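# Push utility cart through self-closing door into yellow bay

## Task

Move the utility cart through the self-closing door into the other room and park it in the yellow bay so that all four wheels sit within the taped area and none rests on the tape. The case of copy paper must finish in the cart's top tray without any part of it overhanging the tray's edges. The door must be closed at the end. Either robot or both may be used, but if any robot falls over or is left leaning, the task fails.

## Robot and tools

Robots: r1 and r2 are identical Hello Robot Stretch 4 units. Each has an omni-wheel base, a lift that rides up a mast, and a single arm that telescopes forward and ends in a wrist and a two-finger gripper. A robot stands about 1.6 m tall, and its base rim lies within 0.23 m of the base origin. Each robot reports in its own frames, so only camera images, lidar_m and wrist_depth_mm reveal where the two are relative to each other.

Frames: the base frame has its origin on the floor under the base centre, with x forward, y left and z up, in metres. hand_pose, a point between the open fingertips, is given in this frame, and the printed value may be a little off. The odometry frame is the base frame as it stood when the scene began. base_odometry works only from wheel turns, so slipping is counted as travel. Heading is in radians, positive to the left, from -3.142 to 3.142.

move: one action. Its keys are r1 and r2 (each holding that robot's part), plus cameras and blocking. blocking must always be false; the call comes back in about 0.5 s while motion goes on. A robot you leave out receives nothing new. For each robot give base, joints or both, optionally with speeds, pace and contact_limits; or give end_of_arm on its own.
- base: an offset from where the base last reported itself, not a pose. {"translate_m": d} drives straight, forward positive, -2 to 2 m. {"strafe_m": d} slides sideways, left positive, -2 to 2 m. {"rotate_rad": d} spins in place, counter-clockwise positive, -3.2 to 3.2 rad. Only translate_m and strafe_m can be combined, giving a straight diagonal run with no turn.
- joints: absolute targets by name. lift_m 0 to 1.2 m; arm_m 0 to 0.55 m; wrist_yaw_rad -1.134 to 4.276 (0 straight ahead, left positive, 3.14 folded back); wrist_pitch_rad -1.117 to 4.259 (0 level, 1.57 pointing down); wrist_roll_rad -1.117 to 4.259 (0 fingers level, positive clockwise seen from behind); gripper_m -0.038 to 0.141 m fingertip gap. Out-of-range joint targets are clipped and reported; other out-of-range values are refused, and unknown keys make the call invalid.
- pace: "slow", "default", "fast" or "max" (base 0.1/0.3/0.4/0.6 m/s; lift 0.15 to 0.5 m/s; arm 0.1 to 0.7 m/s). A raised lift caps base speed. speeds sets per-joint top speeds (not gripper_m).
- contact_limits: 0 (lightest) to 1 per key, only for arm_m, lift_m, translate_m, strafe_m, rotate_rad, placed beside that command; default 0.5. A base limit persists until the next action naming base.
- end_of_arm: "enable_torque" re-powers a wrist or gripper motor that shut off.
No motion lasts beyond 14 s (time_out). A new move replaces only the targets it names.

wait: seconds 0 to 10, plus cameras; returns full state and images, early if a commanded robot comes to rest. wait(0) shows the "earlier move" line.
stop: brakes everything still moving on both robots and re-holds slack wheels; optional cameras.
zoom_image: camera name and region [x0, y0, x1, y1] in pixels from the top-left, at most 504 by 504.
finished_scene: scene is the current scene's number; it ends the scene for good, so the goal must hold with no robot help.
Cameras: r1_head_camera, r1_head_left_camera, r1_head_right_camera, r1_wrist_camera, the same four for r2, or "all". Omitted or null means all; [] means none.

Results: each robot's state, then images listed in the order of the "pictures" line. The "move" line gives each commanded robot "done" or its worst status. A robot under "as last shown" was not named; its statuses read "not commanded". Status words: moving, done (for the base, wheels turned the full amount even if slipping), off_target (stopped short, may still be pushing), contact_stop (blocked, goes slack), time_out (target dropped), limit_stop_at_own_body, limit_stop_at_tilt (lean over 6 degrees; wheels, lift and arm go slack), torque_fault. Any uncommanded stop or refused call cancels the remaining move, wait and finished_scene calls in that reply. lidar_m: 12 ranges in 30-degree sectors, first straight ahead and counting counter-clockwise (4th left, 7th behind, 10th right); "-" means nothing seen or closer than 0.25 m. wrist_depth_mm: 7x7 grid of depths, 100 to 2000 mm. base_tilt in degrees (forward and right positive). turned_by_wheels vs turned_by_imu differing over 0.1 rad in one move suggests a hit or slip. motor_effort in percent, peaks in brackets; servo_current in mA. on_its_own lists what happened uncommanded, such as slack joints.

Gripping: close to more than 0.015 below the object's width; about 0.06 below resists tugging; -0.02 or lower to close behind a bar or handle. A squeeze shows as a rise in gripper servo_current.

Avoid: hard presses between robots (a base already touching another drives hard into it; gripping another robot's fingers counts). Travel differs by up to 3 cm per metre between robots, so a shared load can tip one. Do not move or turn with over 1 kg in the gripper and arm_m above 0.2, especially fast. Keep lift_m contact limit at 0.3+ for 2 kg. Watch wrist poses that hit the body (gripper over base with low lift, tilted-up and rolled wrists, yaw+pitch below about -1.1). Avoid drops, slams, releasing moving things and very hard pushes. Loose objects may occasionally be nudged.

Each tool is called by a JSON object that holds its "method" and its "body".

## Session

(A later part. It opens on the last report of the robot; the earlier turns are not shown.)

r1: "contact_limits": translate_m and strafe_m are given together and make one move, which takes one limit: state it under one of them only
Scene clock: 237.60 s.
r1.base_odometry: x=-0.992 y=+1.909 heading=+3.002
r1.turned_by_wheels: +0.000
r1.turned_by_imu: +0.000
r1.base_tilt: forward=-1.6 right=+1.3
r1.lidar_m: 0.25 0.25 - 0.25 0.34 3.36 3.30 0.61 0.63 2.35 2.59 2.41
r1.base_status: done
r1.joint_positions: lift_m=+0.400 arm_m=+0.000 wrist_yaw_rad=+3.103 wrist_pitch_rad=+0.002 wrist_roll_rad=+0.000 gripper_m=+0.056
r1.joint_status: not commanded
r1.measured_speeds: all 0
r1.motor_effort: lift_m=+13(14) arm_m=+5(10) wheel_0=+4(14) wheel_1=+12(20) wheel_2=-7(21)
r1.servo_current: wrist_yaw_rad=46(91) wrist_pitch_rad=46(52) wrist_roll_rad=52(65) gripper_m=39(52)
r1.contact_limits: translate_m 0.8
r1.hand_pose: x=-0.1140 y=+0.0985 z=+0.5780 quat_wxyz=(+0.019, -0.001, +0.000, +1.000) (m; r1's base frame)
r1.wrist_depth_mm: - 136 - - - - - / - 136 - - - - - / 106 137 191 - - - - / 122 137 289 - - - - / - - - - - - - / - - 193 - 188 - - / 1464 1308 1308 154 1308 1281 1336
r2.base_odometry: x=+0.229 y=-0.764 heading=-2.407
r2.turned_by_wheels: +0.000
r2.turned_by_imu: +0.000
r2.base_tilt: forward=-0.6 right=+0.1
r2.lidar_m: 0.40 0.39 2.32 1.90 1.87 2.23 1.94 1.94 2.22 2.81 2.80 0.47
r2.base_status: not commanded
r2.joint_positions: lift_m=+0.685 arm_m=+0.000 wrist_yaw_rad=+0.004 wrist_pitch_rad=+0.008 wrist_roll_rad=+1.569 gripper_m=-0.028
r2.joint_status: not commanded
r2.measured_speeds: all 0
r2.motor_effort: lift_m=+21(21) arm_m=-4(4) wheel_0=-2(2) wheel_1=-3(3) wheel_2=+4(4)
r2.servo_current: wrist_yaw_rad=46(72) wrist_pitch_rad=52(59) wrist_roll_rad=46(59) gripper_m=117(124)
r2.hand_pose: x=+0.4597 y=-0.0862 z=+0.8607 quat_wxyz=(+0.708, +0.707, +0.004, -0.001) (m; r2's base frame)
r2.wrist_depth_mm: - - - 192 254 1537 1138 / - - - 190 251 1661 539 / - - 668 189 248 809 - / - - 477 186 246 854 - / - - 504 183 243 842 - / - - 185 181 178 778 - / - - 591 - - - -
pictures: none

{"method": "move", "body": {"blocking": false, "r1": {"base":{"translate_m":0.3,"strafe_m":0.4},"pace":"slow","contact_limits":{"translate_m":0.8}}, "cameras": []}}

{"method": "wait", "body": {"seconds": 8, "cameras": ["r1_head_left_camera","r1_head_right_camera","r2_head_left_camera","r2_head_camera"]}}

{"method": "zoom_image", "body": {"camera": "r2_head_camera", "region": [40, 0, 240, 260]}}

Scene clock: 243.60 s.
move: r1 moving
r1.base_odometry: x=-1.001 y=+1.901 heading=+3.001
r1.turned_by_wheels: +0.000
r1.turned_by_imu: +0.000
r1.base_tilt: forward=-1.6 right=+1.3
r1.lidar_m: 0.26 0.25 - 0.25 0.35 3.35 3.33 0.62 0.63 2.39 2.63 2.42
r1.base_status: translate_m moving; strafe_m moving
r1.joint_positions: lift_m=+0.400 arm_m=+0.000 wrist_yaw_rad=+3.103 wrist_pitch_rad=+0.002 wrist_roll_rad=+0.000 gripper_m=+0.056
r1.joint_status: not commanded
r1.measured_speeds: translate_m=+0.029 strafe_m=+0.039 rotate_rad=+0.003 lift_m=+0.000 arm_m=+0.000 wrist_yaw_rad=+0.000 wrist_pitch_rad=+0.000 wrist_roll_rad=+0.000
r1.motor_effort: lift_m=+13(14) arm_m=+5(5) wheel_0=-13(15) wheel_1=+16(16) wheel_2=-12(12)
r1.servo_current: wrist_yaw_rad=46(65) wrist_pitch_rad=39(52) wrist_roll_rad=52(65) gripper_m=39(46)
r1.contact_limits: translate_m 0.8
r1.hand_pose: x=-0.1140 y=+0.0985 z=+0.5780 quat_wxyz=(+0.019, -0.001, +0.000, +1.000) (m; r1's base frame)
r1.wrist_depth_mm: - 136 - - - - - / - 137 - - - - - / 106 137 191 - - - - / 123 138 290 - - - - / - - - - - - - / - - 194 - 187 - - / 1537 1308 1336 153 1308 1255 1336
r2.base_odometry: x=+0.229 y=-0.764 heading=-2.407
r2.turned_by_wheels: +0.000
r2.turned_by_imu: +0.000
r2.base_tilt: forward=-0.7 right=+0.1
r2.lidar_m: 0.39 0.39 2.30 1.91 1.92 2.24 1.95 1.94 2.22 2.82 2.81 0.43
r2.base_status: not commanded
r2.joint_positions: lift_m=+0.685 arm_m=+0.000 wrist_yaw_rad=+0.004 wrist_pitch_rad=+0.008 wrist_roll_rad=+1.569 gripper_m=-0.028
r2.joint_status: not commanded
r2.measured_speeds: all 0
r2.motor_effort: lift_m=+21(21) arm_m=-3(4) wheel_0=-1(2) wheel_1=-3(3) wheel_2=+3(4)
r2.servo_current: wrist_yaw_rad=52(59) wrist_pitch_rad=46(59) wrist_roll_rad=33(52) gripper_m=124(124)
r2.hand_pose: x=+0.4597 y=-0.0862 z=+0.8607 quat_wxyz=(+0.708, +0.707, +0.004, -0.001) (m; r2's base frame)
r2.wrist_depth_mm: - - - 192 255 1537 1160 / - - - 190 252 1661 539 / - - 661 187 249 831 - / - - 473 186 246 842 - / - - 500 184 243 842 - / - - 186 181 178 768 - / - - 591 - - - -
pictures: none
No camera images: "cameras" was empty.

Scene clock: 251.60 s.
earlier move: r1 contact_stop
r1.base_odometry: x=-1.298 y=+1.674 heading=+3.062
r1.turned_by_wheels: +0.061
r1.turned_by_imu: +0.092
r1.base_tilt: forward=-1.6 right=+1.3
r1.lidar_m: 4.37 0.25 0.25 - 0.25 0.39 3.54 0.98 1.20 2.67 3.07 2.22
r1.base_status: translate_m contact_stop; strafe_m contact_stop
r1.joint_positions: lift_m=+0.400 arm_m=+0.000 wrist_yaw_rad=+3.103 wrist_pitch_rad=+0.002 wrist_roll_rad=+0.000 gripper_m=+0.056
r1.joint_status: not commanded
r1.measured_speeds: translate_m=-0.003 strafe_m=-0.025 rotate_rad=+0.017 lift_m=+0.000 arm_m=+0.000 wrist_yaw_rad=+0.000 wrist_pitch_rad=+0.000 wrist_roll_rad=+0.000
r1.on_its_own: the wheels are slack since a contact_stop
r1.motor_effort: lift_m=+14(14) arm_m=+5(5) wheel_0=+0(28) wheel_1=-1(35) wheel_2=+0(13)
r1.servo_current: wrist_yaw_rad=52(78) wrist_pitch_rad=39(52) wrist_roll_rad=39(78) gripper_m=46(52)
r1.contact_limits: translate_m 0.8
r1.hand_pose: x=-0.1139 y=+0.0986 z=+0.5780 quat_wxyz=(+0.020, -0.001, +0.000, +1.000) (m; r1's base frame)
r1.wrist_depth_mm: 136 138 - - - 296 178 / 110 138 - - - 272 180 / 117 139 254 - - 274 181 / 136 150 - - - 276 182 / - - - - - 276 182 / - - 194 - 188 276 182 / 1397 1281 1336 153 544 210 181
r2.base_odometry: x=+0.229 y=-0.764 heading=-2.407
r2.turned_by_wheels: +0.000
r2.turned_by_imu: +0.001
r2.base_tilt: forward=-0.7 right=+0.1
r2.lidar_m: 0.40 0.40 2.32 1.89 1.91 2.23 1.96 1.93 2.22 2.81 2.81 0.44
r2.base_status: not commanded
r2.joint_positions: lift_m=+0.685 arm_m=+0.000 wrist_yaw_rad=+0.004 wrist_pitch_rad=+0.008 wrist_roll_rad=+1.569 gripper_m=-0.028
r2.joint_status: not commanded
r2.measured_speeds: all 0
r2.motor_effort: lift_m=+21(21) arm_m=-4(4) wheel_0=-1(2) wheel_1=-3(3) wheel_2=+3(4)
r2.servo_current: wrist_yaw_rad=39(65) wrist_pitch_rad=46(59) wrist_roll_rad=46(65) gripper_m=117(124)
r2.hand_pose: x=+0.4597 y=-0.0862 z=+0.8607 quat_wxyz=(+0.708, +0.707, +0.004, -0.001) (m; r2's base frame)
r2.wrist_depth_mm: - - - 192 254 1576 1138 / - - - 190 251 1661 539 / - - 676 188 248 831 - / - - 477 186 245 854 - / - - 496 183 242 842 - / - - 186 181 178 778 - / - - 585 - - - -
wait: 8.00 s; no rest
pictures: r1_head_left_camera, r1_head_right_camera, r2_head_camera, r2_head_left_camera
Images, in order (width x height): r1_head_left_camera 420x672, r1_head_right_camera 420x672, r2_head_camera 420x560, r2_head_left_camera 420x672.

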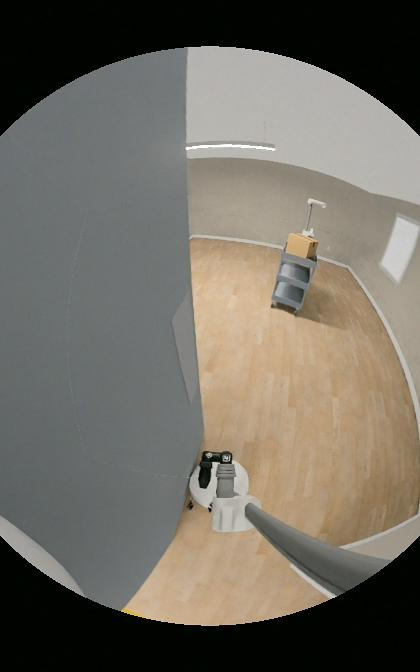

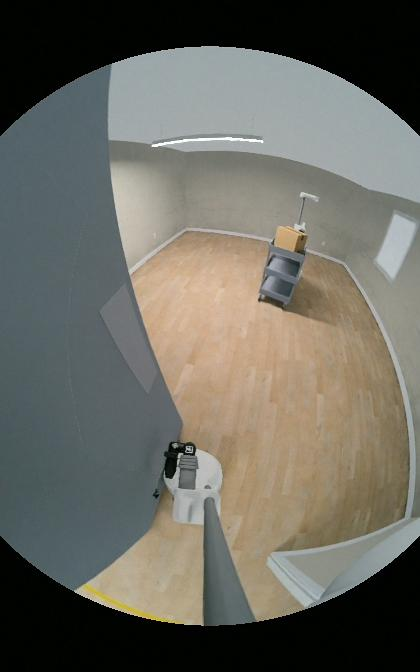

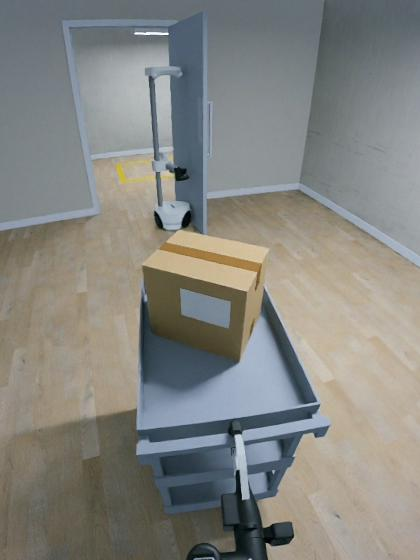

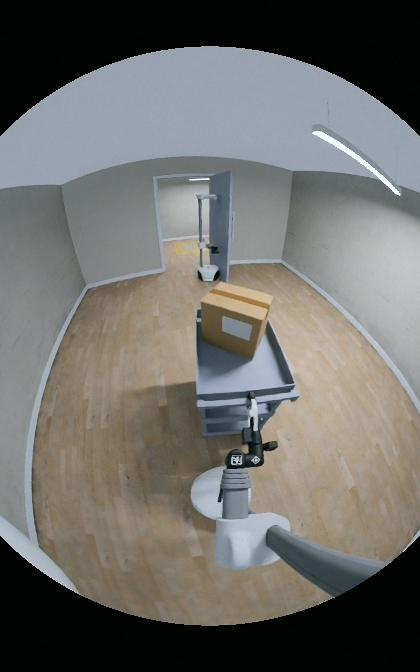

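Scaled by 1.938 from the camera's 420x560 image, which has a finer 1200x1600 frame.

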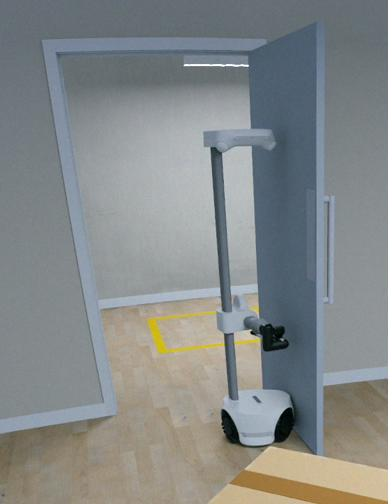

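{"method": "move", "body": {"blocking": false, "r1": {"base":{"strafe_m":0.25},"pace":"slow","contact_limits":{"strafe_m":0.95}}, "cameras": []}}

{"method": "wait", "body": {"seconds": 5, "cameras": ["r1_head_left_camera","r2_head_camera"]}}

{"method": "zoom_image", "body": {"camera": "r2_head_camera", "region": [40, 0, 240, 260]}}

Scene clock: 258.53 s.
move: r1 moving
r1.base_odometry: x=-1.297 y=+1.755 heading=-3.136
r1.turned_by_wheels: +0.086
r1.turned_by_imu: +0.086
r1.base_tilt: forward=-1.6 right=+1.3
r1.lidar_m: 0.34 0.25 - 0.25 0.25 0.56 3.58 0.95 1.43 2.62 3.15 2.19
r1.base_status: strafe_m moving
r1.joint_positions: lift_m=+0.400 arm_m=+0.000 wrist_yaw_rad=+3.102 wrist_pitch_rad=+0.002 wrist_roll_rad=+0.000 gripper_m=+0.056
r1.joint_status: not commanded
r1.measured_speeds: translate_m=+0.027 strafe_m=+0.055 rotate_rad=+0.000 lift_m=+0.000 arm_m=+0.000 wrist_yaw_rad=+0.000 wrist_pitch_rad=+0.000 wrist_roll_rad=+0.000
r1.motor_effort: lift_m=+14(14) arm_m=+5(5) wheel_0=-5(9) wheel_1=+13(16) wheel_2=-4(13)
r1.servo_current: wrist_yaw_rad=39(59) wrist_pitch_rad=46(46) wrist_roll_rad=39(65) gripper_m=39(39)
r1.contact_limits: strafe_m 0.95
r1.hand_pose: x=-0.1139 y=+0.0986 z=+0.5780 quat_wxyz=(+0.020, -0.001, +0.000, +1.000) (m; r1's base frame)
r1.wrist_depth_mm: - 138 - - - - 270 / - 138 - - - - 306 / 112 138 224 - - - 310 / 131 146 - - - - 314 / 931 - - - - - 315 / 960 - 194 - 187 1708 278 / - 1255 1336 153 1397 500 306
r2: as last shown
r2.base_tilt: forward=-0.7 right=+0.0
r2.lidar_m: 0.39 0.39 2.30 1.91 1.93 2.21 1.94 1.94 2.23 2.82 2.81 0.46
r2.motor_effort: lift_m=+21(21) arm_m=-4(4) wheel_0=-2(2) wheel_1=-3(3) wheel_2=+4(4)
r2.servo_current: wrist_yaw_rad=65(65) wrist_pitch_rad=52(59) wrist_roll_rad=46(52) gripper_m=124(124)
r2.wrist_depth_mm: - - - 192 254 1576 1160 / - - - 190 251 1661 539 / - - 661 187 248 831 - / - - 477 185 245 854 - / - - 500 183 243 842 - / - - 186 181 178 778 - / - - 591 - - - -
pictures: none
No camera images: "cameras" was empty.

Scene clock: 263.53 s.
earlier move: r1 contact_stop
r1.base_odometry: x=-1.289 y=+1.614 heading=-3.076
r1.turned_by_wheels: +0.059
r1.turned_by_imu: +0.032
r1.base_tilt: forward=-1.6 right=+1.3
r1.lidar_m: 0.41 0.25 0.25 0.25 0.25 0.41 3.55 1.02 1.47 2.72 3.33 2.26
r1.base_status: strafe_m contact_stop
r1.joint_positions: lift_m=+0.400 arm_m=+0.000 wrist_yaw_rad=+3.102 wrist_pitch_rad=+0.002 wrist_roll_rad=+0.000 gripper_m=+0.056
r1.joint_status: not commanded
r1.measured_speeds: translate_m=-0.004 strafe_m=-0.023 rotate_rad=+0.020 lift_m=+0.000 arm_m=+0.000 wrist_yaw_rad=+0.000 wrist_pitch_rad=+0.000 wrist_roll_rad=+0.000
r1.on_its_own: the wheels are slack since a contact_stop
r1.motor_effort: lift_m=+15(15) arm_m=+4(5) wheel_0=+0(28) wheel_1=+2(35) wheel_2=-1(13)
r1.servo_current: wrist_yaw_rad=46(78) wrist_pitch_rad=39(52) wrist_roll_rad=33(65) gripper_m=39(52)
r1.contact_limits: strafe_m 0.95
r1.hand_pose: x=-0.1139 y=+0.0987 z=+0.5779 quat_wxyz=(+0.020, -0.001, +0.000, +1.000) (m; r1's base frame)
r1.wrist_depth_mm: - 137 - - - 436 218 / - 137 - - - 382 220 / 110 138 213 - - 389 224 / 124 139 - - - 389 224 / 946 - - - - 389 224 / 991 - 194 - 187 342 224 / 1042 1336 1366 154 1366 298 223
r2.base_odometry: x=+0.229 y=-0.764 heading=-2.407
r2.turned_by_wheels: +0.000
r2.turned_by_imu: +0.001
r2.base_tilt: forward=-0.7 right=+0.1
r2.lidar_m: 0.38 0.41 2.31 1.89 1.90 2.24 1.95 1.93 2.23 2.82 2.82 0.43
r2.base_status: not commanded
r2.joint_positions: lift_m=+0.685 arm_m=+0.000 wrist_yaw_rad=+0.004 wrist_pitch_rad=+0.008 wrist_roll_rad=+1.569 gripper_m=-0.028
r2.joint_status: not commanded
r2.measured_speeds: all 0
r2.motor_effort: lift_m=+21(21) arm_m=-4(4) wheel_0=-1(2) wheel_1=-3(3) wheel_2=+4(4)
r2.servo_current: wrist_yaw_rad=46(65) wrist_pitch_rad=52(59) wrist_roll_rad=33(65) gripper_m=117(124)
r2.hand_pose: x=+0.4597 y=-0.0862 z=+0.8607 quat_wxyz=(+0.708, +0.707, +0.004, -0.001) (m; r2's base frame)
r2.wrist_depth_mm: - - - 192 255 1576 1138 / - - - 190 251 1756 535 / - - 668 187 249 831 - / - - 480 186 245 854 - / - - 500 183 242 842 - / - - 186 181 178 768 - / - - 597 - - - -
wait: 5.00 s; no rest
pictures: r1_head_left_camera, r2_head_camera
Images, in order (width x height): r1_head_left_camera 420x672, r2_head_camera 420x560.

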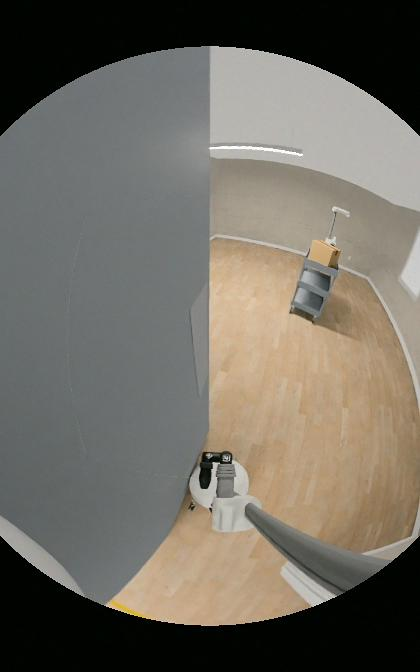

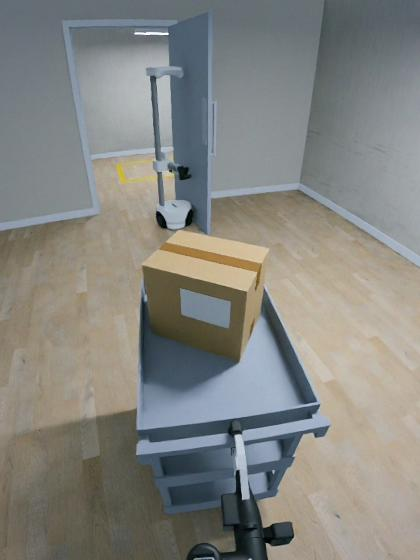

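Scaled by 1.938 from the camera's 420x560 image, which has a finer 1200x1600 frame.

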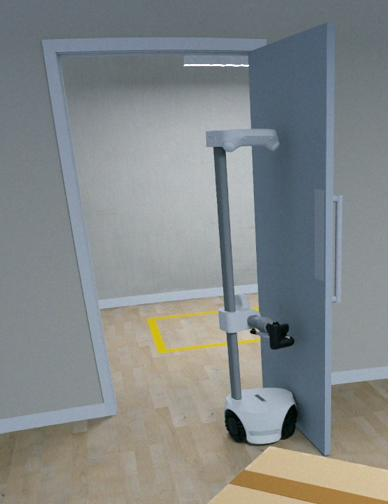

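{"method": "move", "body": {"blocking": false, "r1": {"base":{"translate_m":0.55,"strafe_m":-0.25},"pace":"slow"}, "cameras": []}}

{"method": "wait", "body": {"seconds": 8, "cameras": ["r1_head_left_camera","r2_head_camera"]}}

{"method": "wait", "body": {"seconds": 2, "cameras": ["r1_head_left_camera","r2_head_camera"]}}

Scene clock: 280.47 s.
earlier move: r1 contact_stop
move: r1 moving
r1.base_odometry: x=-1.296 y=+1.677 heading=-3.012
r1.turned_by_wheels: +0.064
r1.turned_by_imu: +0.063
r1.base_tilt: forward=-1.6 right=+1.3
r1.lidar_m: 0.32 0.25 - 0.25 0.25 0.60 3.59 0.97 1.79 2.66 3.42 2.20
r1.base_status: earlier strafe_m contact_stop (by the wheels' count: +0.097 of +0.250); translate_m moving; strafe_m moving
r1.joint_positions: lift_m=+0.400 arm_m=+0.000 wrist_yaw_rad=+3.102 wrist_pitch_rad=+0.002 wrist_roll_rad=+0.000 gripper_m=+0.056
r1.joint_status: not commanded
r1.measured_speeds: translate_m=+0.048 strafe_m=-0.022 rotate_rad=+0.003 lift_m=+0.000 arm_m=+0.000 wrist_yaw_rad=+0.000 wrist_pitch_rad=+0.000 wrist_roll_rad=+0.000
r1.motor_effort: lift_m=+15(15) arm_m=+4(4) wheel_0=+5(7) wheel_1=+9(9) wheel_2=-8(9)
r1.servo_current: wrist_yaw_rad=52(65) wrist_pitch_rad=39(46) wrist_roll_rad=52(72) gripper_m=39(46)
r1.hand_pose: x=-0.1139 y=+0.0987 z=+0.5779 quat_wxyz=(+0.020, -0.001, +0.000, +1.000) (m; r1's base frame)
r1.wrist_depth_mm: - 137 - - - - 357 / - 137 - - - - 320 / 110 138 213 - - - 370 / 124 140 - - - - 377 / 137 - - - - - 373 / - 1921 194 - 187 - 370 / - 1008 1336 153 1397 530 366
r2: as last shown
r2.base_tilt: forward=-0.7 right=+0.0
r2.lidar_m: 0.39 0.41 2.28 1.92 1.90 2.23 1.95 1.96 2.26 2.84 2.81 0.44
r2.motor_effort: lift_m=+21(21) arm_m=-4(4) wheel_0=-1(2) wheel_1=-3(3) wheel_2=+3(4)
r2.servo_current: wrist_yaw_rad=52(65) wrist_pitch_rad=46(59) wrist_roll_rad=39(52) gripper_m=117(124)
r2.wrist_depth_mm: - - - 192 254 1499 1160 / - - - 190 252 1708 544 / - - 668 187 248 820 - / - - 477 186 244 854 - / - - 500 183 243 831 - / - - 186 181 178 768 - / - - 591 - - - -
pictures: none
No camera images: "cameras" was empty.

Scene clock: 287.20 s.
earlier move: r1 done
r1.base_odometry: x=-1.861 y=+1.850 heading=-3.013
r1.turned_by_wheels: +0.000
r1.turned_by_imu: -0.001
r1.base_tilt: forward=-1.6 right=+1.3
r1.lidar_m: 3.38 2.29 2.10 1.92 1.27 0.25 0.25 1.57 2.62 2.66 3.42 1.63
r1.base_status: done
r1.joint_positions: lift_m=+0.400 arm_m=+0.000 wrist_yaw_rad=+3.102 wrist_pitch_rad=+0.002 wrist_roll_rad=+0.000 gripper_m=+0.056
r1.joint_status: not commanded
r1.measured_speeds: all 0
r1.motor_effort: lift_m=+15(15) arm_m=+4(4) wheel_0=+2(7) wheel_1=+3(11) wheel_2=-1(10)
r1.servo_current: wrist_yaw_rad=39(72) wrist_pitch_rad=46(52) wrist_roll_rad=52(72) gripper_m=46(52)
r1.hand_pose: x=-0.1139 y=+0.0987 z=+0.5779 quat_wxyz=(+0.020, -0.001, +0.000, +1.000) (m; r1's base frame)
r1.wrist_depth_mm: - 137 368 427 525 - - / - 137 366 442 549 - - / 111 138 247 445 549 - - / 125 139 359 442 549 - - / - - 370 442 517 - - / 1756 - 193 442 187 - - / 1499 1336 370 143 - - -
r2.base_odometry: x=+0.229 y=-0.764 heading=-2.407
r2.turned_by_wheels: +0.000
r2.turned_by_imu: +0.001
r2.base_tilt: forward=-0.7 right=+0.1
r2.lidar_m: 0.37 0.39 2.34 1.91 1.91 2.23 1.94 1.95 2.20 2.83 2.81 0.47
r2.base_status: not commanded
r2.joint_positions: lift_m=+0.685 arm_m=+0.000 wrist_yaw_rad=+0.004 wrist_pitch_rad=+0.008 wrist_roll_rad=+1.569 gripper_m=-0.028
r2.joint_status: not commanded
r2.measured_speeds: all 0
r2.motor_effort: lift_m=+21(21) arm_m=-4(4) wheel_0=-1(2) wheel_1=-3(3) wheel_2=+4(4)
r2.servo_current: wrist_yaw_rad=52(65) wrist_pitch_rad=46(59) wrist_roll_rad=52(65) gripper_m=117(130)
r2.hand_pose: x=+0.4597 y=-0.0862 z=+0.8607 quat_wxyz=(+0.708, +0.707, +0.004, -0.001) (m; r2's base frame)
r2.wrist_depth_mm: - - - 192 256 1537 1160 / - - - 190 251 1756 539 / - - 661 187 248 831 - / - - 477 185 245 842 - / - - 496 183 242 831 - / - - 186 181 178 768 - / - - 585 - - - -
wait: 6.73 of 8 s (r1 has come to rest)
pictures: r1_head_left_camera, r2_head_camera
Images, in order (width x height): r1_head_left_camera 420x672, r2_head_camera 420x560.

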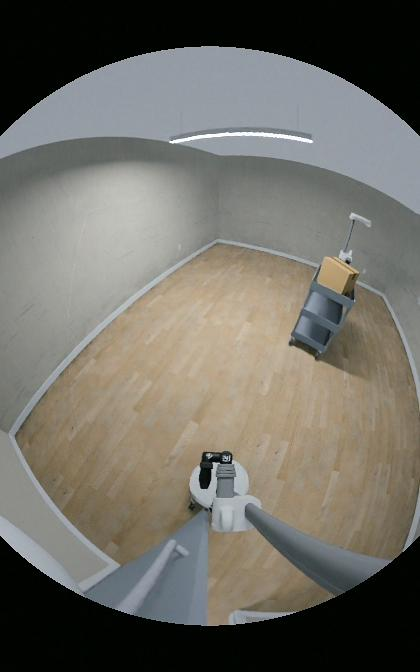

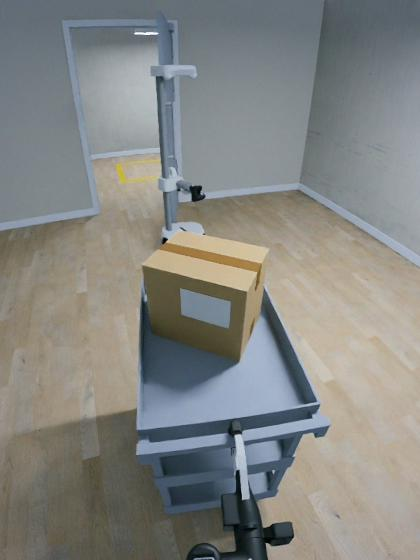

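Scene clock: 289.20 s.
r1.base_odometry: x=-1.861 y=+1.850 heading=-3.013
r1.turned_by_wheels: +0.000
r1.turned_by_imu: +0.000
r1.base_tilt: forward=-1.6 right=+1.3
r1.lidar_m: 3.38 2.27 2.09 1.94 1.28 0.98 0.81 0.88 2.62 2.69 3.41 1.64
r1.base_status: done
r1.joint_positions: lift_m=+0.400 arm_m=+0.000 wrist_yaw_rad=+3.102 wrist_pitch_rad=+0.002 wrist_roll_rad=+0.000 gripper_m=+0.056
r1.joint_status: not commanded
r1.measured_speeds: all 0
r1.motor_effort: lift_m=+15(15) arm_m=+4(4) wheel_0=+2(7) wheel_1=+3(11) wheel_2=-1(10)
r1.servo_current: wrist_yaw_rad=39(72) wrist_pitch_rad=39(52) wrist_roll_rad=46(72) gripper_m=39(52)
r1.hand_pose: x=-0.1139 y=+0.0987 z=+0.5779 quat_wxyz=(+0.020, -0.001, +0.000, +1.000) (m; r1's base frame)
r1.wrist_depth_mm: - 137 - - - - - / - 137 - - - - - / 111 137 208 - - - - / 125 140 241 - - - - / - - - - - - - / 1756 - 190 - 187 - - / 1464 1308 - 137 - - -
r2.base_odometry: x=+0.229 y=-0.764 heading=-2.407
r2.turned_by_wheels: +0.000
r2.turned_by_imu: +0.000
r2.base_tilt: forward=-0.7 right=+0.1
r2.lidar_m: 0.39 0.38 2.34 1.91 1.91 2.22 1.95 1.92 2.20 2.81 2.81 0.44
r2.base_status: not commanded
r2.joint_positions: lift_m=+0.685 arm_m=+0.000 wrist_yaw_rad=+0.004 wrist_pitch_rad=+0.008 wrist_roll_rad=+1.569 gripper_m=-0.028
r2.joint_status: not commanded
r2.measured_speeds: all 0
r2.motor_effort: lift_m=+21(21) arm_m=-3(4) wheel_0=-2(2) wheel_1=-3(3) wheel_2=+4(4)
r2.servo_current: wrist_yaw_rad=46(65) wrist_pitch_rad=52(59) wrist_roll_rad=46(65) gripper_m=117(130)
r2.hand_pose: x=+0.4597 y=-0.0862 z=+0.8607 quat_wxyz=(+0.708, +0.707, +0.004, -0.001) (m; r2's base frame)
r2.wrist_depth_mm: - - - 193 254 1537 1160 / - - - 190 251 1661 539 / - - 668 187 249 831 - / - - 477 185 246 842 - / - - 496 183 242 842 - / - - 186 181 178 768 - / - - 591 - - - -
wait: 2.00 s; at rest by 0.27 s
pictures: r1_head_left_camera, r2_head_camera
Images, in order (width x height): r1_head_left_camera 420x672, r2_head_camera 420x560.

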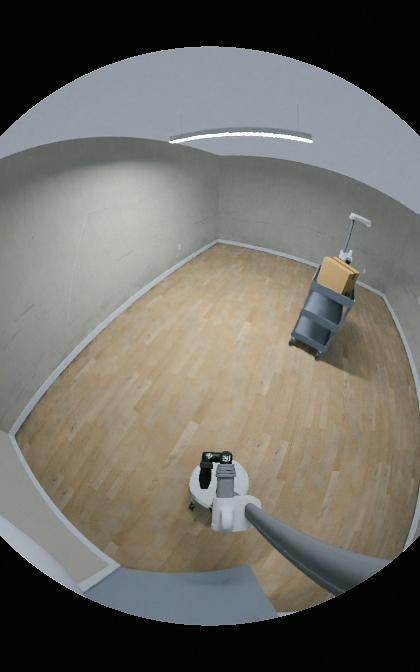

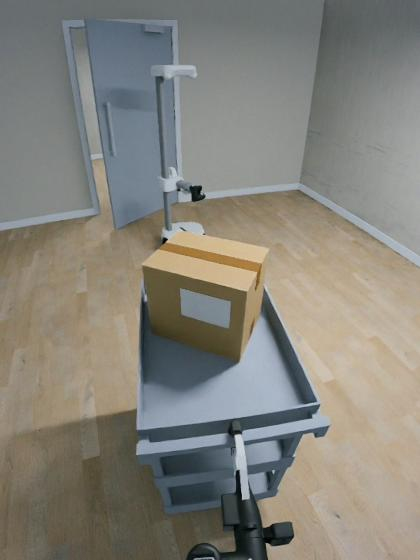

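{"method": "move", "body": {"blocking": false, "r1": {"base":{"rotate_rad":-2.55},"joints":{"lift_m":0.8}}, "cameras": []}}

{"method": "wait", "body": {"seconds": 4, "cameras": []}}

{"method": "wait", "body": {"seconds": 2, "cameras": ["r1_head_left_camera","r1_head_camera","r1_head_right_camera","r2_head_camera"]}}

Scene clock: 311.40 s.
move: r1 moving
r1.base_odometry: x=-1.861 y=+1.850 heading=+3.018
r1.turned_by_wheels: -0.252
r1.turned_by_imu: -0.254
r1.base_tilt: forward=-1.6 right=+1.3
r1.lidar_m: 1.66 2.61 2.13 2.11 1.47 1.21 1.16 1.34 2.09 2.62 2.91 1.62
r1.base_status: rotate_rad moving
r1.joint_positions: lift_m=+0.437 arm_m=+0.000 wrist_yaw_rad=+3.102 wrist_pitch_rad=+0.002 wrist_roll_rad=+0.000 gripper_m=+0.056
r1.joint_status: lift_m moving
r1.measured_speeds: translate_m=-0.001 strafe_m=+0.000 rotate_rad=-0.972 lift_m=+0.146 arm_m=+0.000 wrist_yaw_rad=+0.000 wrist_pitch_rad=+0.000 wrist_roll_rad=+0.000
r1.motor_effort: lift_m=+26(27) arm_m=+4(4) wheel_0=+6(9) wheel_1=+6(10) wheel_2=+6(7)
r1.servo_current: wrist_yaw_rad=46(72) wrist_pitch_rad=46(46) wrist_roll_rad=46(59) gripper_m=46(46)
r1.hand_pose: x=-0.1139 y=+0.0987 z=+0.6150 quat_wxyz=(+0.020, -0.001, +0.000, +1.000) (m; r1's base frame)
r1.wrist_depth_mm: - 136 - - - - - / - 137 - - - - - / 111 137 210 - - - - / 128 140 240 - - - - / - - - - - - - / - - 191 - 187 - - / 1430 151 188 137 - - -
r2: as last shown
r2.turned_by_imu: +0.001
r2.lidar_m: 0.37 0.41 2.31 1.91 1.92 2.19 1.95 1.95 2.24 2.80 2.82 0.46
r2.motor_effort: lift_m=+21(21) arm_m=-4(4) wheel_0=-2(2) wheel_1=-3(3) wheel_2=+4(4)
r2.servo_current: wrist_yaw_rad=46(52) wrist_pitch_rad=46(52) wrist_roll_rad=33(59) gripper_m=117(124)
r2.wrist_depth_mm: - - - 192 256 1537 1160 / - - - 189 252 1661 539 / - - 668 187 248 820 - / - - 477 185 246 854 - / - - 500 183 243 831 - / - - 186 181 178 778 - / - - 591 - - - -
pictures: none
No camera images: "cameras" was empty.

Scene clock: 313.50 s.
earlier move: r1 done
r1.base_odometry: x=-1.861 y=+1.850 heading=+0.721
r1.turned_by_wheels: -2.297
r1.turned_by_imu: -2.310
r1.base_tilt: forward=-1.6 right=+1.3
r1.lidar_m: 1.66 2.59 2.69 1.65 1.62 3.08 2.24 2.13 1.75 1.24 1.18 1.23
r1.base_status: done
r1.joint_positions: lift_m=+0.800 arm_m=+0.000 wrist_yaw_rad=+3.102 wrist_pitch_rad=+0.002 wrist_roll_rad=+0.000 gripper_m=+0.056
r1.joint_status: all done
r1.measured_speeds: all 0
r1.motor_effort: lift_m=+25(28) arm_m=+4(4) wheel_0=+2(10) wheel_1=+2(11) wheel_2=+3(8)
r1.servo_current: wrist_yaw_rad=39(72) wrist_pitch_rad=46(52) wrist_roll_rad=39(72) gripper_m=39(46)
r1.hand_pose: x=-0.1138 y=+0.0987 z=+0.9771 quat_wxyz=(+0.020, -0.001, +0.000, +1.000) (m; r1's base frame)
r1.wrist_depth_mm: - 138 - - - - - / 110 138 - - - - - / 117 139 255 - - - - / 136 151 - - - - - / - - - - - - - / - - 193 - 187 - - / - - - 154 - - -
r2.base_odometry: x=+0.229 y=-0.764 heading=-2.407
r2.turned_by_wheels: +0.000
r2.turned_by_imu: +0.000
r2.base_tilt: forward=-0.7 right=+0.1
r2.lidar_m: 0.39 0.38 2.29 1.92 1.89 2.22 1.94 1.94 2.20 2.81 2.81 0.43
r2.base_status: not commanded
r2.joint_positions: lift_m=+0.685 arm_m=+0.000 wrist_yaw_rad=+0.004 wrist_pitch_rad=+0.008 wrist_roll_rad=+1.569 gripper_m=-0.028
r2.joint_status: not commanded
r2.measured_speeds: all 0
r2.motor_effort: lift_m=+21(21) arm_m=-3(4) wheel_0=-1(2) wheel_1=-2(3) wheel_2=+4(4)
r2.servo_current: wrist_yaw_rad=46(59) wrist_pitch_rad=46(59) wrist_roll_rad=52(59) gripper_m=117(130)
r2.hand_pose: x=+0.4597 y=-0.0862 z=+0.8607 quat_wxyz=(+0.708, +0.707, +0.004, -0.001) (m; r2's base frame)
r2.wrist_depth_mm: - - - 192 254 1537 1160 / - - - 190 251 1708 539 / - - 683 187 249 820 - / - - 484 186 246 842 - / - - 500 183 242 842 - / - - 186 182 178 768 - / - - 591 - - - -
wait: 2.10 of 4 s (r1 has come to rest)
pictures: none
No camera images: "cameras" was empty.

Scene clock: 315.50 s.
r1.base_odometry: x=-1.861 y=+1.850 heading=+0.721
r1.turned_by_wheels: +0.000
r1.turned_by_imu: +0.000
r1.base_tilt: forward=-1.6 right=+1.2
r1.lidar_m: 1.69 2.59 2.70 1.65 1.64 3.08 2.25 2.13 1.78 1.22 1.19 1.24
r1.base_status: done
r1.joint_positions: lift_m=+0.800 arm_m=+0.000 wrist_yaw_rad=+3.102 wrist_pitch_rad=+0.002 wrist_roll_rad=+0.000 gripper_m=+0.056
r1.joint_status: all done
r1.measured_speeds: all 0
r1.motor_effort: lift_m=+25(28) arm_m=+4(4) wheel_0=+1(10) wheel_1=+2(11) wheel_2=+3(8)
r1.servo_current: wrist_yaw_rad=46(72) wrist_pitch_rad=39(52) wrist_roll_rad=46(72) gripper_m=46(46)
r1.hand_pose: x=-0.1138 y=+0.0987 z=+0.9771 quat_wxyz=(+0.020, -0.001, +0.000, +1.000) (m; r1's base frame)
r1.wrist_depth_mm: - 138 - - - - - / 110 138 - - - - - / 117 139 255 - - - - / 137 150 - - - - - / - - - - - - - / - - 193 - 187 - - / - - - 153 - - -
r2.base_odometry: x=+0.229 y=-0.764 heading=-2.407
r2.turned_by_wheels: +0.000
r2.turned_by_imu: +0.000
r2.base_tilt: forward=-0.7 right=+0.1
r2.lidar_m: 0.38 0.42 2.31 1.90 1.88 2.23 1.94 1.93 2.23 2.81 2.80 0.45
r2.base_status: not commanded
r2.joint_positions: lift_m=+0.685 arm_m=+0.000 wrist_yaw_rad=+0.004 wrist_pitch_rad=+0.008 wrist_roll_rad=+1.569 gripper_m=-0.028
r2.joint_status: not commanded
r2.measured_speeds: all 0
r2.motor_effort: lift_m=+21(21) arm_m=-4(4) wheel_0=-2(2) wheel_1=-3(3) wheel_2=+4(4)
r2.servo_current: wrist_yaw_rad=59(59) wrist_pitch_rad=52(59) wrist_roll_rad=39(59) gripper_m=117(130)
r2.hand_pose: x=+0.4597 y=-0.0862 z=+0.8607 quat_wxyz=(+0.708, +0.707, +0.004, -0.001) (m; r2's base frame)
r2.wrist_depth_mm: - - - 193 254 1537 1160 / - - - 190 251 1661 539 / - - 668 187 248 831 - / - - 477 186 245 854 - / - - 496 184 242 831 - / - - 186 182 177 759 - / - - 591 - - - -
wait: 2.00 s; at rest by 0.27 s
pictures: r1_head_camera, r1_head_left_camera, r1_head_right_camera, r2_head_camera
Images, in order (width x height): r1_head_camera 420x560, r1_head_left_camera 420x672, r1_head_right_camera 420x672, r2_head_camera 420x560.

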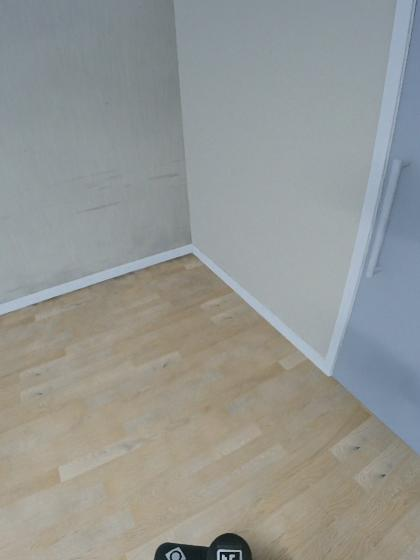

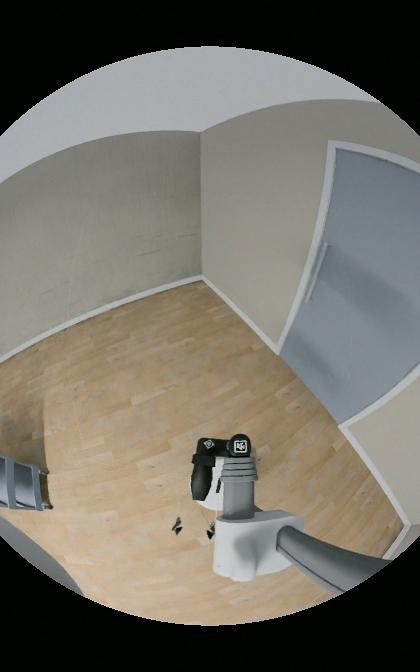

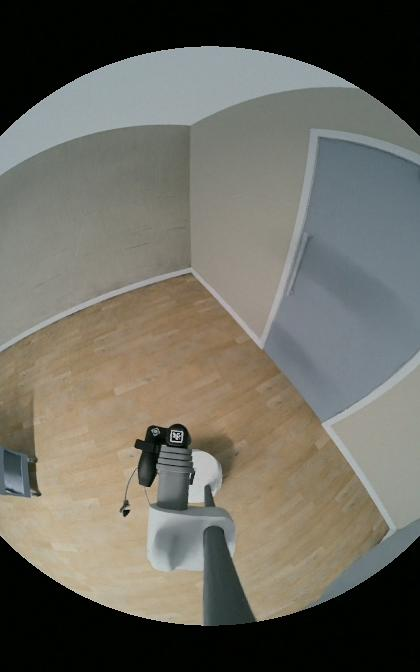

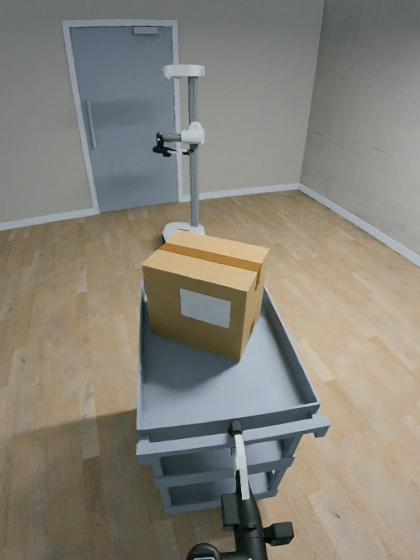

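{"method": "move", "body": {"blocking": false, "r1": {"base":{"rotate_rad":-0.26},"joints":{"wrist_yaw_rad":0,"gripper_m":0.12}}, "cameras": []}}

{"method": "wait", "body": {"seconds": 1.3, "cameras": []}}

{"method": "move", "body": {"blocking": false, "r1": {"base":{"translate_m":0.4,"strafe_m":-0.1},"joints":{"arm_m":0.15}}, "cameras": []}}

{"method": "wait", "body": {"seconds": 2.5, "cameras": []}}

{"method": "wait", "body": {"seconds": 1, "cameras": ["r1_head_camera","r1_head_left_camera","r1_wrist_camera"]}}

Scene clock: 326.30 s.
move: r1 moving
r1.base_odometry: x=-1.861 y=+1.850 heading=+0.509
r1.turned_by_wheels: -0.212
r1.turned_by_imu: -0.214
r1.base_tilt: forward=-1.6 right=+1.3
r1.lidar_m: 1.38 2.56 2.61 3.09 1.64 4.13 2.42 2.13 2.14 1.34 1.19 1.18
r1.base_status: rotate_rad moving
r1.joint_positions: lift_m=+0.800 arm_m=+0.000 wrist_yaw_rad=+2.513 wrist_pitch_rad=+0.002 wrist_roll_rad=+0.000 gripper_m=+0.075
r1.joint_status: wrist_yaw_rad moving; gripper_m moving
r1.measured_speeds: translate_m=+0.001 strafe_m=+0.000 rotate_rad=-0.469 lift_m=+0.000 arm_m=+0.000 wrist_yaw_rad=-1.820 wrist_pitch_rad=+0.000 wrist_roll_rad=+0.000
r1.motor_effort: lift_m=+25(25) arm_m=+4(4) wheel_0=+4(7) wheel_1=+2(9) wheel_2=+2(8)
r1.servo_current: wrist_yaw_rad=98(111) wrist_pitch_rad=46(46) wrist_roll_rad=46(59) gripper_m=78(78)
r1.hand_pose: x=-0.0111 y=+0.2402 z=+0.9771 quat_wxyz=(+0.309, -0.001, +0.000, +0.951) (m; r1's base frame)
r1.wrist_depth_mm: - - - - - - - / - - - - - - - / - - - - - - - / - - - - - - - / - - - - - - - / - - 196 - 189 - - / - - - 143 - - -
r2: as last shown
r2.lidar_m: 0.40 0.39 2.32 1.91 1.89 2.22 1.96 1.94 2.23 2.82 2.82 0.45
r2.servo_current: wrist_yaw_rad=39(59) wrist_pitch_rad=52(52) wrist_roll_rad=46(59) gripper_m=117(124)
r2.wrist_depth_mm: - - - 191 254 1576 1160 / - - - 190 250 1661 539 / - - 668 188 249 820 - / - - 480 186 245 854 - / - - 496 183 242 842 - / - - 186 181 177 768 - / - - 585 - - - -
pictures: none
No camera images: "cameras" was empty.

Scene clock: 327.60 s.
earlier move: r1 moving
r1.base_odometry: x=-1.861 y=+1.850 heading=+0.462
r1.turned_by_wheels: -0.047
r1.turned_by_imu: -0.048
r1.base_tilt: forward=-1.6 right=+1.3
r1.lidar_m: 1.30 2.38 2.60 3.02 1.63 4.58 2.52 2.14 2.14 1.40 1.19 1.17
r1.base_status: done
r1.joint_positions: lift_m=+0.800 arm_m=+0.000 wrist_yaw_rad=+0.159 wrist_pitch_rad=+0.002 wrist_roll_rad=+0.000 gripper_m=+0.120
r1.joint_status: wrist_yaw_rad moving; the others done
r1.measured_speeds: translate_m=+0.000 strafe_m=+0.000 rotate_rad=+0.000 lift_m=+0.000 arm_m=+0.000 wrist_yaw_rad=-1.559 wrist_pitch_rad=+0.000 wrist_roll_rad=+0.000
r1.motor_effort: lift_m=+25(25) arm_m=+4(4) wheel_0=+4(7) wheel_1=+2(9) wheel_2=+0(8)
r1.servo_current: wrist_yaw_rad=52(130) wrist_pitch_rad=39(52) wrist_roll_rad=33(59) gripper_m=39(98)
r1.hand_pose: x=+0.4695 y=-0.0406 z=+0.9771 quat_wxyz=(+0.997, +0.000, +0.001, +0.079) (m; r1's base frame)
r1.wrist_depth_mm: - - - - - - - / - - - - - - - / - - - - - - - / - - - - - - - / - - - - - - - / - - - - 190 - - / - - - 139 - - -
r2.base_odometry: x=+0.229 y=-0.764 heading=-2.407
r2.turned_by_wheels: +0.000
r2.turned_by_imu: +0.000
r2.base_tilt: forward=-0.7 right=+0.0
r2.lidar_m: 0.39 0.41 2.30 1.91 1.89 2.21 1.95 1.95 2.20 2.82 2.83 0.45
r2.base_status: not commanded
r2.joint_positions: lift_m=+0.685 arm_m=+0.000 wrist_yaw_rad=+0.004 wrist_pitch_rad=+0.008 wrist_roll_rad=+1.569 gripper_m=-0.028
r2.joint_status: not commanded
r2.measured_speeds: all 0
r2.motor_effort: lift_m=+21(21) arm_m=-4(4) wheel_0=-1(2) wheel_1=-3(3) wheel_2=+4(4)
r2.servo_current: wrist_yaw_rad=52(59) wrist_pitch_rad=52(59) wrist_roll_rad=39(59) gripper_m=117(124)
r2.hand_pose: x=+0.4597 y=-0.0862 z=+0.8607 quat_wxyz=(+0.708, +0.707, +0.004, -0.001) (m; r2's base frame)
r2.wrist_depth_mm: - - - 191 254 1499 1182 / - - - 190 251 1708 539 / - - 676 187 247 820 - / - - 477 186 246 842 - / - - 500 183 244 831 - / - - 186 181 178 778 - / - - 591 - - - -
wait: 1.30 s; no rest
pictures: none
No camera images: "cameras" was empty.

Scene clock: 328.10 s.
earlier move: r1 moving
move: r1 moving
r1.base_odometry: x=-1.829 y=+1.857 heading=+0.462
r1.turned_by_wheels: +0.000
r1.turned_by_imu: +0.000
r1.base_tilt: forward=-1.6 right=+1.3
r1.lidar_m: 1.27 2.31 2.58 2.97 1.65 4.60 2.52 2.14 2.15 1.34 1.16 1.16
r1.base_status: translate_m moving; strafe_m moving
r1.joint_positions: lift_m=+0.800 arm_m=+0.051 wrist_yaw_rad=+0.003 wrist_pitch_rad=+0.002 wrist_roll_rad=+0.000 gripper_m=+0.120
r1.joint_status: arm_m moving; wrist_yaw_rad moving
r1.measured_speeds: translate_m=+0.121 strafe_m=-0.032 rotate_rad=-0.001 lift_m=+0.000 arm_m=+0.195 wrist_yaw_rad=-0.001 wrist_pitch_rad=+0.000 wrist_roll_rad=+0.000
r1.motor_effort: lift_m=+25(25) arm_m=+5(7) wheel_0=+7(9) wheel_1=+5(6) wheel_2=-9(9)
r1.servo_current: wrist_yaw_rad=33(65) wrist_pitch_rad=39(46) wrist_roll_rad=26(59) gripper_m=39(46)
r1.hand_pose: x=+0.5101 y=-0.0867 z=+0.9771 quat_wxyz=(+1.000, +0.000, +0.001, +0.001) (m; r1's base frame)
r1.wrist_depth_mm: - - - - - - - / - - - - - - - / - - - - 1025 - - / - - - - 1025 - - / - - - - 976 - - / - - - - 190 - - / - 1983 - 139 - - -
r2: as last shown
r2.base_tilt: forward=-0.6 right=+0.1
r2.lidar_m: 0.39 0.40 2.31 1.91 1.91 2.20 1.95 1.95 2.24 2.82 2.81 0.45
r2.motor_effort: lift_m=+21(21) arm_m=-3(4) wheel_0=-2(2) wheel_1=-3(3) wheel_2=+4(4)
r2.servo_current: wrist_yaw_rad=46(52) wrist_pitch_rad=46(59) wrist_roll_rad=59(59) gripper_m=124(124)
r2.wrist_depth_mm: - - - 192 255 1537 1138 / - - - 190 251 1661 539 / - - 668 187 248 831 - / - - 477 185 245 842 - / - - 500 183 244 842 - / - - 187 182 178 778 - / - - 591 - - - -
pictures: none
No camera images: "cameras" was empty.

Scene clock: 330.43 s.
earlier move: r1 done
r1.base_odometry: x=-1.458 y=+1.939 heading=+0.462
r1.turned_by_wheels: +0.000
r1.turned_by_imu: +0.000
r1.base_tilt: forward=-1.6 right=+1.3
r1.lidar_m: 0.86 1.64 2.39 2.77 1.93 2.00 2.73 2.33 1.78 0.96 0.82 0.83
r1.base_status: done
r1.joint_positions: lift_m=+0.800 arm_m=+0.150 wrist_yaw_rad=+0.003 wrist_pitch_rad=+0.002 wrist_roll_rad=+0.000 gripper_m=+0.120
r1.joint_status: all done
r1.measured_speeds: all 0
r1.motor_effort: lift_m=+25(25) arm_m=+5(8) wheel_0=+2(11) wheel_1=+2(7) wheel_2=+1(10)
r1.servo_current: wrist_yaw_rad=52(72) wrist_pitch_rad=46(52) wrist_roll_rad=46(65) gripper_m=39(52)
r1.hand_pose: x=+0.6094 y=-0.0867 z=+0.9771 quat_wxyz=(+1.000, +0.000, +0.001, +0.001) (m; r1's base frame)
r1.wrist_depth_mm: - - - - 535 500 436 / 1921 - - - 544 500 433 / 1921 - - - 549 500 439 / 1921 - - - 549 500 439 / - - - - 504 504 442 / - 195 - - 191 477 439 / - 140 - 139 - 504 439
r2.base_odometry: x=+0.229 y=-0.764 heading=-2.407
r2.turned_by_wheels: +0.000
r2.turned_by_imu: +0.000
r2.base_tilt: forward=-0.7 right=+0.1
r2.lidar_m: 0.37 0.39 2.28 1.89 1.91 2.19 1.95 1.95 2.24 2.82 2.81 0.44
r2.base_status: not commanded
r2.joint_positions: lift_m=+0.685 arm_m=+0.000 wrist_yaw_rad=+0.004 wrist_pitch_rad=+0.008 wrist_roll_rad=+1.569 gripper_m=-0.028
r2.joint_status: not commanded
r2.measured_speeds: all 0
r2.motor_effort: lift_m=+21(21) arm_m=-4(4) wheel_0=-1(2) wheel_1=-3(3) wheel_2=+4(4)
r2.servo_current: wrist_yaw_rad=59(65) wrist_pitch_rad=46(59) wrist_roll_rad=52(59) gripper_m=117(124)
r2.hand_pose: x=+0.4597 y=-0.0862 z=+0.8607 quat_wxyz=(+0.708, +0.707, +0.004, -0.001) (m; r2's base frame)
r2.wrist_depth_mm: - - - 193 254 1576 1138 / - - - 190 250 1708 535 / - - 668 188 248 831 - / - - 473 186 245 842 - / - - 496 183 243 831 - / - - 186 182 178 768 - / - - 585 - - - -
wait: 2.33 of 2.5 s (r1 has come to rest)
pictures: none
No camera images: "cameras" was empty.

Scene clock: 331.43 s.
r1.base_odometry: x=-1.458 y=+1.939 heading=+0.462
r1.turned_by_wheels: +0.000
r1.turned_by_imu: +0.000
r1.base_tilt: forward=-1.6 right=+1.3
r1.lidar_m: 0.90 1.65 2.40 2.79 1.95 1.99 2.78 2.35 1.78 0.95 0.82 0.84
r1.base_status: done
r1.joint_positions: lift_m=+0.800 arm_m=+0.150 wrist_yaw_rad=+0.003 wrist_pitch_rad=+0.002 wrist_roll_rad=+0.000 gripper_m=+0.120
r1.joint_status: all done
r1.measured_speeds: all 0
r1.motor_effort: lift_m=+25(25) arm_m=+5(8) wheel_0=+2(11) wheel_1=+2(7) wheel_2=+1(10)
r1.servo_current: wrist_yaw_rad=52(72) wrist_pitch_rad=39(52) wrist_roll_rad=39(65) gripper_m=39(52)
r1.hand_pose: x=+0.6094 y=-0.0867 z=+0.9771 quat_wxyz=(+1.000, +0.000, +0.001, +0.001) (m; r1's base frame)
r1.wrist_depth_mm: - - - - 530 496 433 / 1863 - - - 544 496 436 / 1863 - - - 549 500 439 / 1921 - - - 559 500 442 / - - - - 504 504 439 / - 194 - - 192 473 442 / - 140 - 139 - 504 439
r2.base_odometry: x=+0.229 y=-0.764 heading=-2.407
r2.turned_by_wheels: +0.000
r2.turned_by_imu: +0.000
r2.base_tilt: forward=-0.7 right=+0.1
r2.lidar_m: 0.39 0.39 2.29 1.91 1.91 2.23 1.95 1.94 2.23 2.81 2.80 0.44
r2.base_status: not commanded
r2.joint_positions: lift_m=+0.685 arm_m=+0.000 wrist_yaw_rad=+0.004 wrist_pitch_rad=+0.008 wrist_roll_rad=+1.569 gripper_m=-0.028
r2.joint_status: not commanded
r2.measured_speeds: all 0
r2.motor_effort: lift_m=+21(21) arm_m=-4(4) wheel_0=-1(2) wheel_1=-3(3) wheel_2=+4(4)
r2.servo_current: wrist_yaw_rad=46(65) wrist_pitch_rad=52(59) wrist_roll_rad=33(59) gripper_m=117(124)
r2.hand_pose: x=+0.4597 y=-0.0862 z=+0.8607 quat_wxyz=(+0.708, +0.707, +0.004, -0.001) (m; r2's base frame)
r2.wrist_depth_mm: - - - 192 254 1537 1160 / - - - 190 251 1661 535 / - - 668 187 248 831 - / - - 473 185 245 854 - / - - 496 183 243 842 - / - - 186 181 178 778 - / - - 591 - - - -
wait: 1.00 s; at rest by 0.27 s
pictures: r1_head_camera, r1_head_left_camera, r1_wrist_camera
Images, in order (width x height): r1_head_camera 420x560, r1_head_left_camera 420x672, r1_wrist_camera 616x392.

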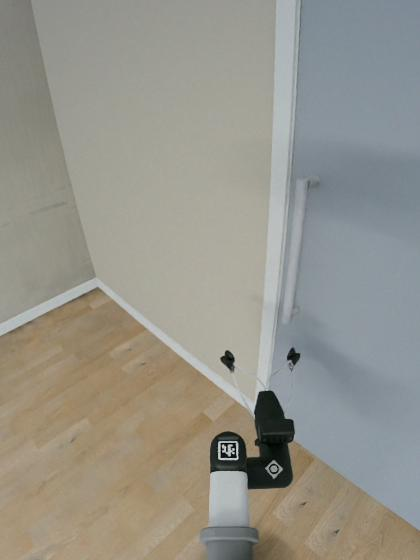

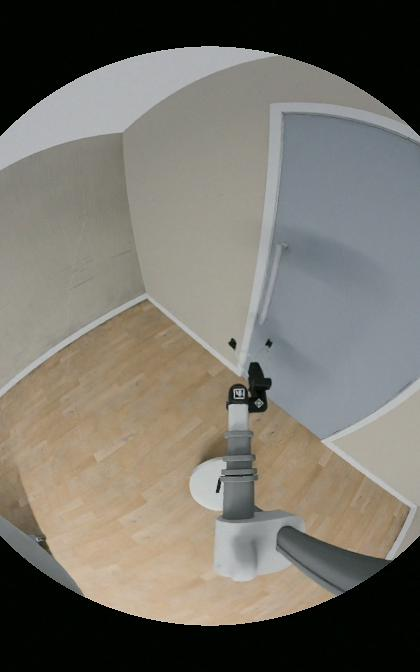

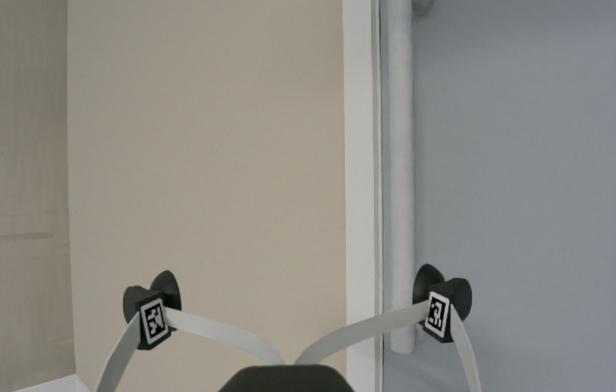

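{"method": "move", "body": {"blocking": false, "r1": {"base":{"strafe_m":-0.11,"translate_m":0.15},"joints":{"gripper_m":0.08}}, "cameras": []}}

{"method": "wait", "body": {"seconds": 3, "cameras": ["r1_head_camera","r1_wrist_camera"]}}

{"method": "zoom_image", "body": {"camera": "r1_head_camera", "region": [180, 150, 380, 420]}}

Scene clock: 339.20 s.
move: r1 moving
r1.base_odometry: x=-1.425 y=+1.933 heading=+0.462
r1.turned_by_wheels: +0.000
r1.turned_by_imu: +0.000
r1.base_tilt: forward=-1.6 right=+1.3
r1.lidar_m: 0.87 1.61 2.38 2.74 1.98 1.99 2.75 2.33 1.74 0.93 0.80 0.79
r1.base_status: translate_m moving; strafe_m moving
r1.joint_positions: lift_m=+0.800 arm_m=+0.150 wrist_yaw_rad=+0.003 wrist_pitch_rad=+0.002 wrist_roll_rad=+0.000 gripper_m=+0.106
r1.joint_status: gripper_m moving
r1.measured_speeds: translate_m=+0.108 strafe_m=-0.078 rotate_rad=+0.005 lift_m=+0.000 arm_m=+0.000 wrist_yaw_rad=+0.000 wrist_pitch_rad=+0.000 wrist_roll_rad=+0.000
r1.motor_effort: lift_m=+25(25) arm_m=+5(5) wheel_0=+11(11) wheel_1=-6(6) wheel_2=-7(8)
r1.servo_current: wrist_yaw_rad=52(59) wrist_pitch_rad=52(52) wrist_roll_rad=52(72) gripper_m=85(85)
r1.hand_pose: x=+0.6094 y=-0.0867 z=+0.9771 quat_wxyz=(+1.000, +0.000, +0.001, +0.001) (m; r1's base frame)
r1.wrist_depth_mm: - - - - 517 469 410 / - - - - 517 473 410 / - - - - 517 477 413 / 1863 - - - 521 477 415 / 1863 - - - 521 477 415 / 1921 190 - - 195 455 421 / - - - 136 535 477 427
r2: as last shown
r2.base_tilt: forward=-0.7 right=+0.0
r2.lidar_m: 0.38 0.38 2.30 1.91 1.90 2.23 1.96 1.94 2.25 2.82 2.79 0.45
r2.servo_current: wrist_yaw_rad=52(59) wrist_pitch_rad=52(52) wrist_roll_rad=33(59) gripper_m=117(124)
r2.wrist_depth_mm: - - - 192 253 1537 1160 / - - - 190 251 1708 539 / - - 668 187 247 820 - / - - 477 185 245 854 - / - - 496 184 244 831 - / - - 186 181 178 778 - / - - 591 - - - -
pictures: none
No camera images: "cameras" was empty.

Scene clock: 340.63 s.
earlier move: r1 done
r1.base_odometry: x=-1.275 y=+1.908 heading=+0.462
r1.turned_by_wheels: +0.000
r1.turned_by_imu: -0.001
r1.base_tilt: forward=-1.6 right=+1.3
r1.lidar_m: 0.71 1.30 2.39 2.74 2.11 2.18 2.79 2.37 1.40 0.75 0.64 0.65
r1.base_status: done
r1.joint_positions: lift_m=+0.800 arm_m=+0.150 wrist_yaw_rad=+0.003 wrist_pitch_rad=+0.002 wrist_roll_rad=+0.000 gripper_m=+0.080
r1.joint_status: all done
r1.measured_speeds: all 0
r1.motor_effort: lift_m=+25(25) arm_m=+5(5) wheel_0=+1(11) wheel_1=-3(6) wheel_2=-1(9)
r1.servo_current: wrist_yaw_rad=46(72) wrist_pitch_rad=39(52) wrist_roll_rad=46(78) gripper_m=46(85)
r1.hand_pose: x=+0.6094 y=-0.0867 z=+0.9771 quat_wxyz=(+1.000, +0.000, +0.001, +0.001) (m; r1's base frame)
r1.wrist_depth_mm: - - - 351 379 320 286 / 1756 - - 353 377 322 289 / 1756 - - 355 384 322 290 / 1756 - - 353 387 325 286 / 1708 - - 357 387 327 291 / - - 194 355 195 325 291 / - 150 - 143 375 306 283
r2.base_odometry: x=+0.229 y=-0.764 heading=-2.407
r2.turned_by_wheels: +0.000
r2.turned_by_imu: +0.000
r2.base_tilt: forward=-0.7 right=+0.1
r2.lidar_m: 0.39 0.40 2.30 1.91 1.91 2.22 1.93 1.93 2.23 2.83 2.82 0.47
r2.base_status: not commanded
r2.joint_positions: lift_m=+0.685 arm_m=+0.000 wrist_yaw_rad=+0.004 wrist_pitch_rad=+0.008 wrist_roll_rad=+1.569 gripper_m=-0.028
r2.joint_status: not commanded
r2.measured_speeds: all 0
r2.motor_effort: lift_m=+21(21) arm_m=-3(4) wheel_0=-1(2) wheel_1=-3(3) wheel_2=+4(4)
r2.servo_current: wrist_yaw_rad=59(65) wrist_pitch_rad=46(59) wrist_roll_rad=39(65) gripper_m=117(124)
r2.hand_pose: x=+0.4597 y=-0.0862 z=+0.8607 quat_wxyz=(+0.708, +0.707, +0.004, -0.001) (m; r2's base frame)
r2.wrist_depth_mm: - - - 192 253 1576 1182 / - - - 190 251 1708 539 / - - 668 188 248 820 - / - - 473 185 246 842 - / - - 500 183 243 842 - / - - 186 181 178 768 - / - - 585 - - - -
wait: 1.43 of 3 s (r1 has come to rest)
pictures: r1_head_camera, r1_wrist_camera
Images, in order (width x height): r1_head_camera 420x560, r1_wrist_camera 616x392.

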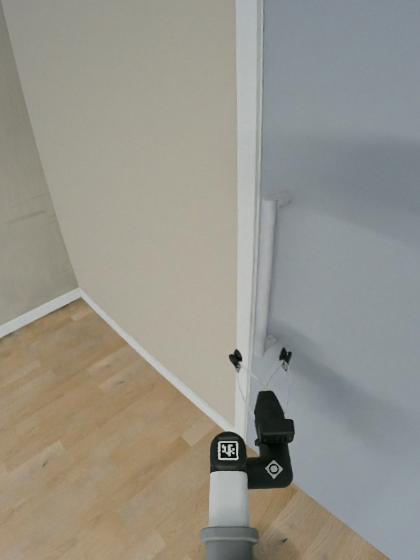

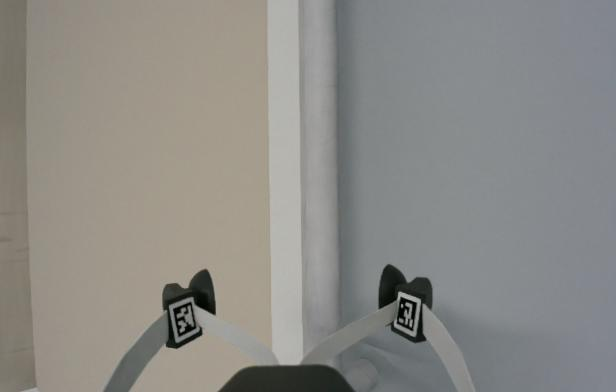

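Scaled by 1.867 from the camera's 420x560 image, which has a finer 600x800 frame.

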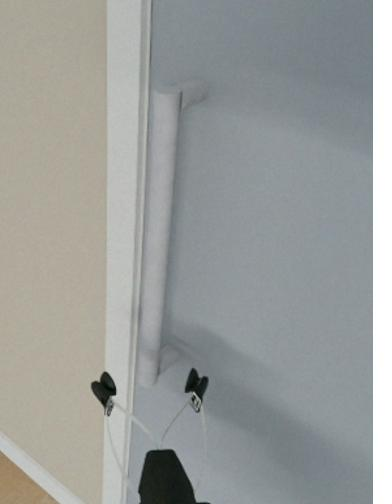

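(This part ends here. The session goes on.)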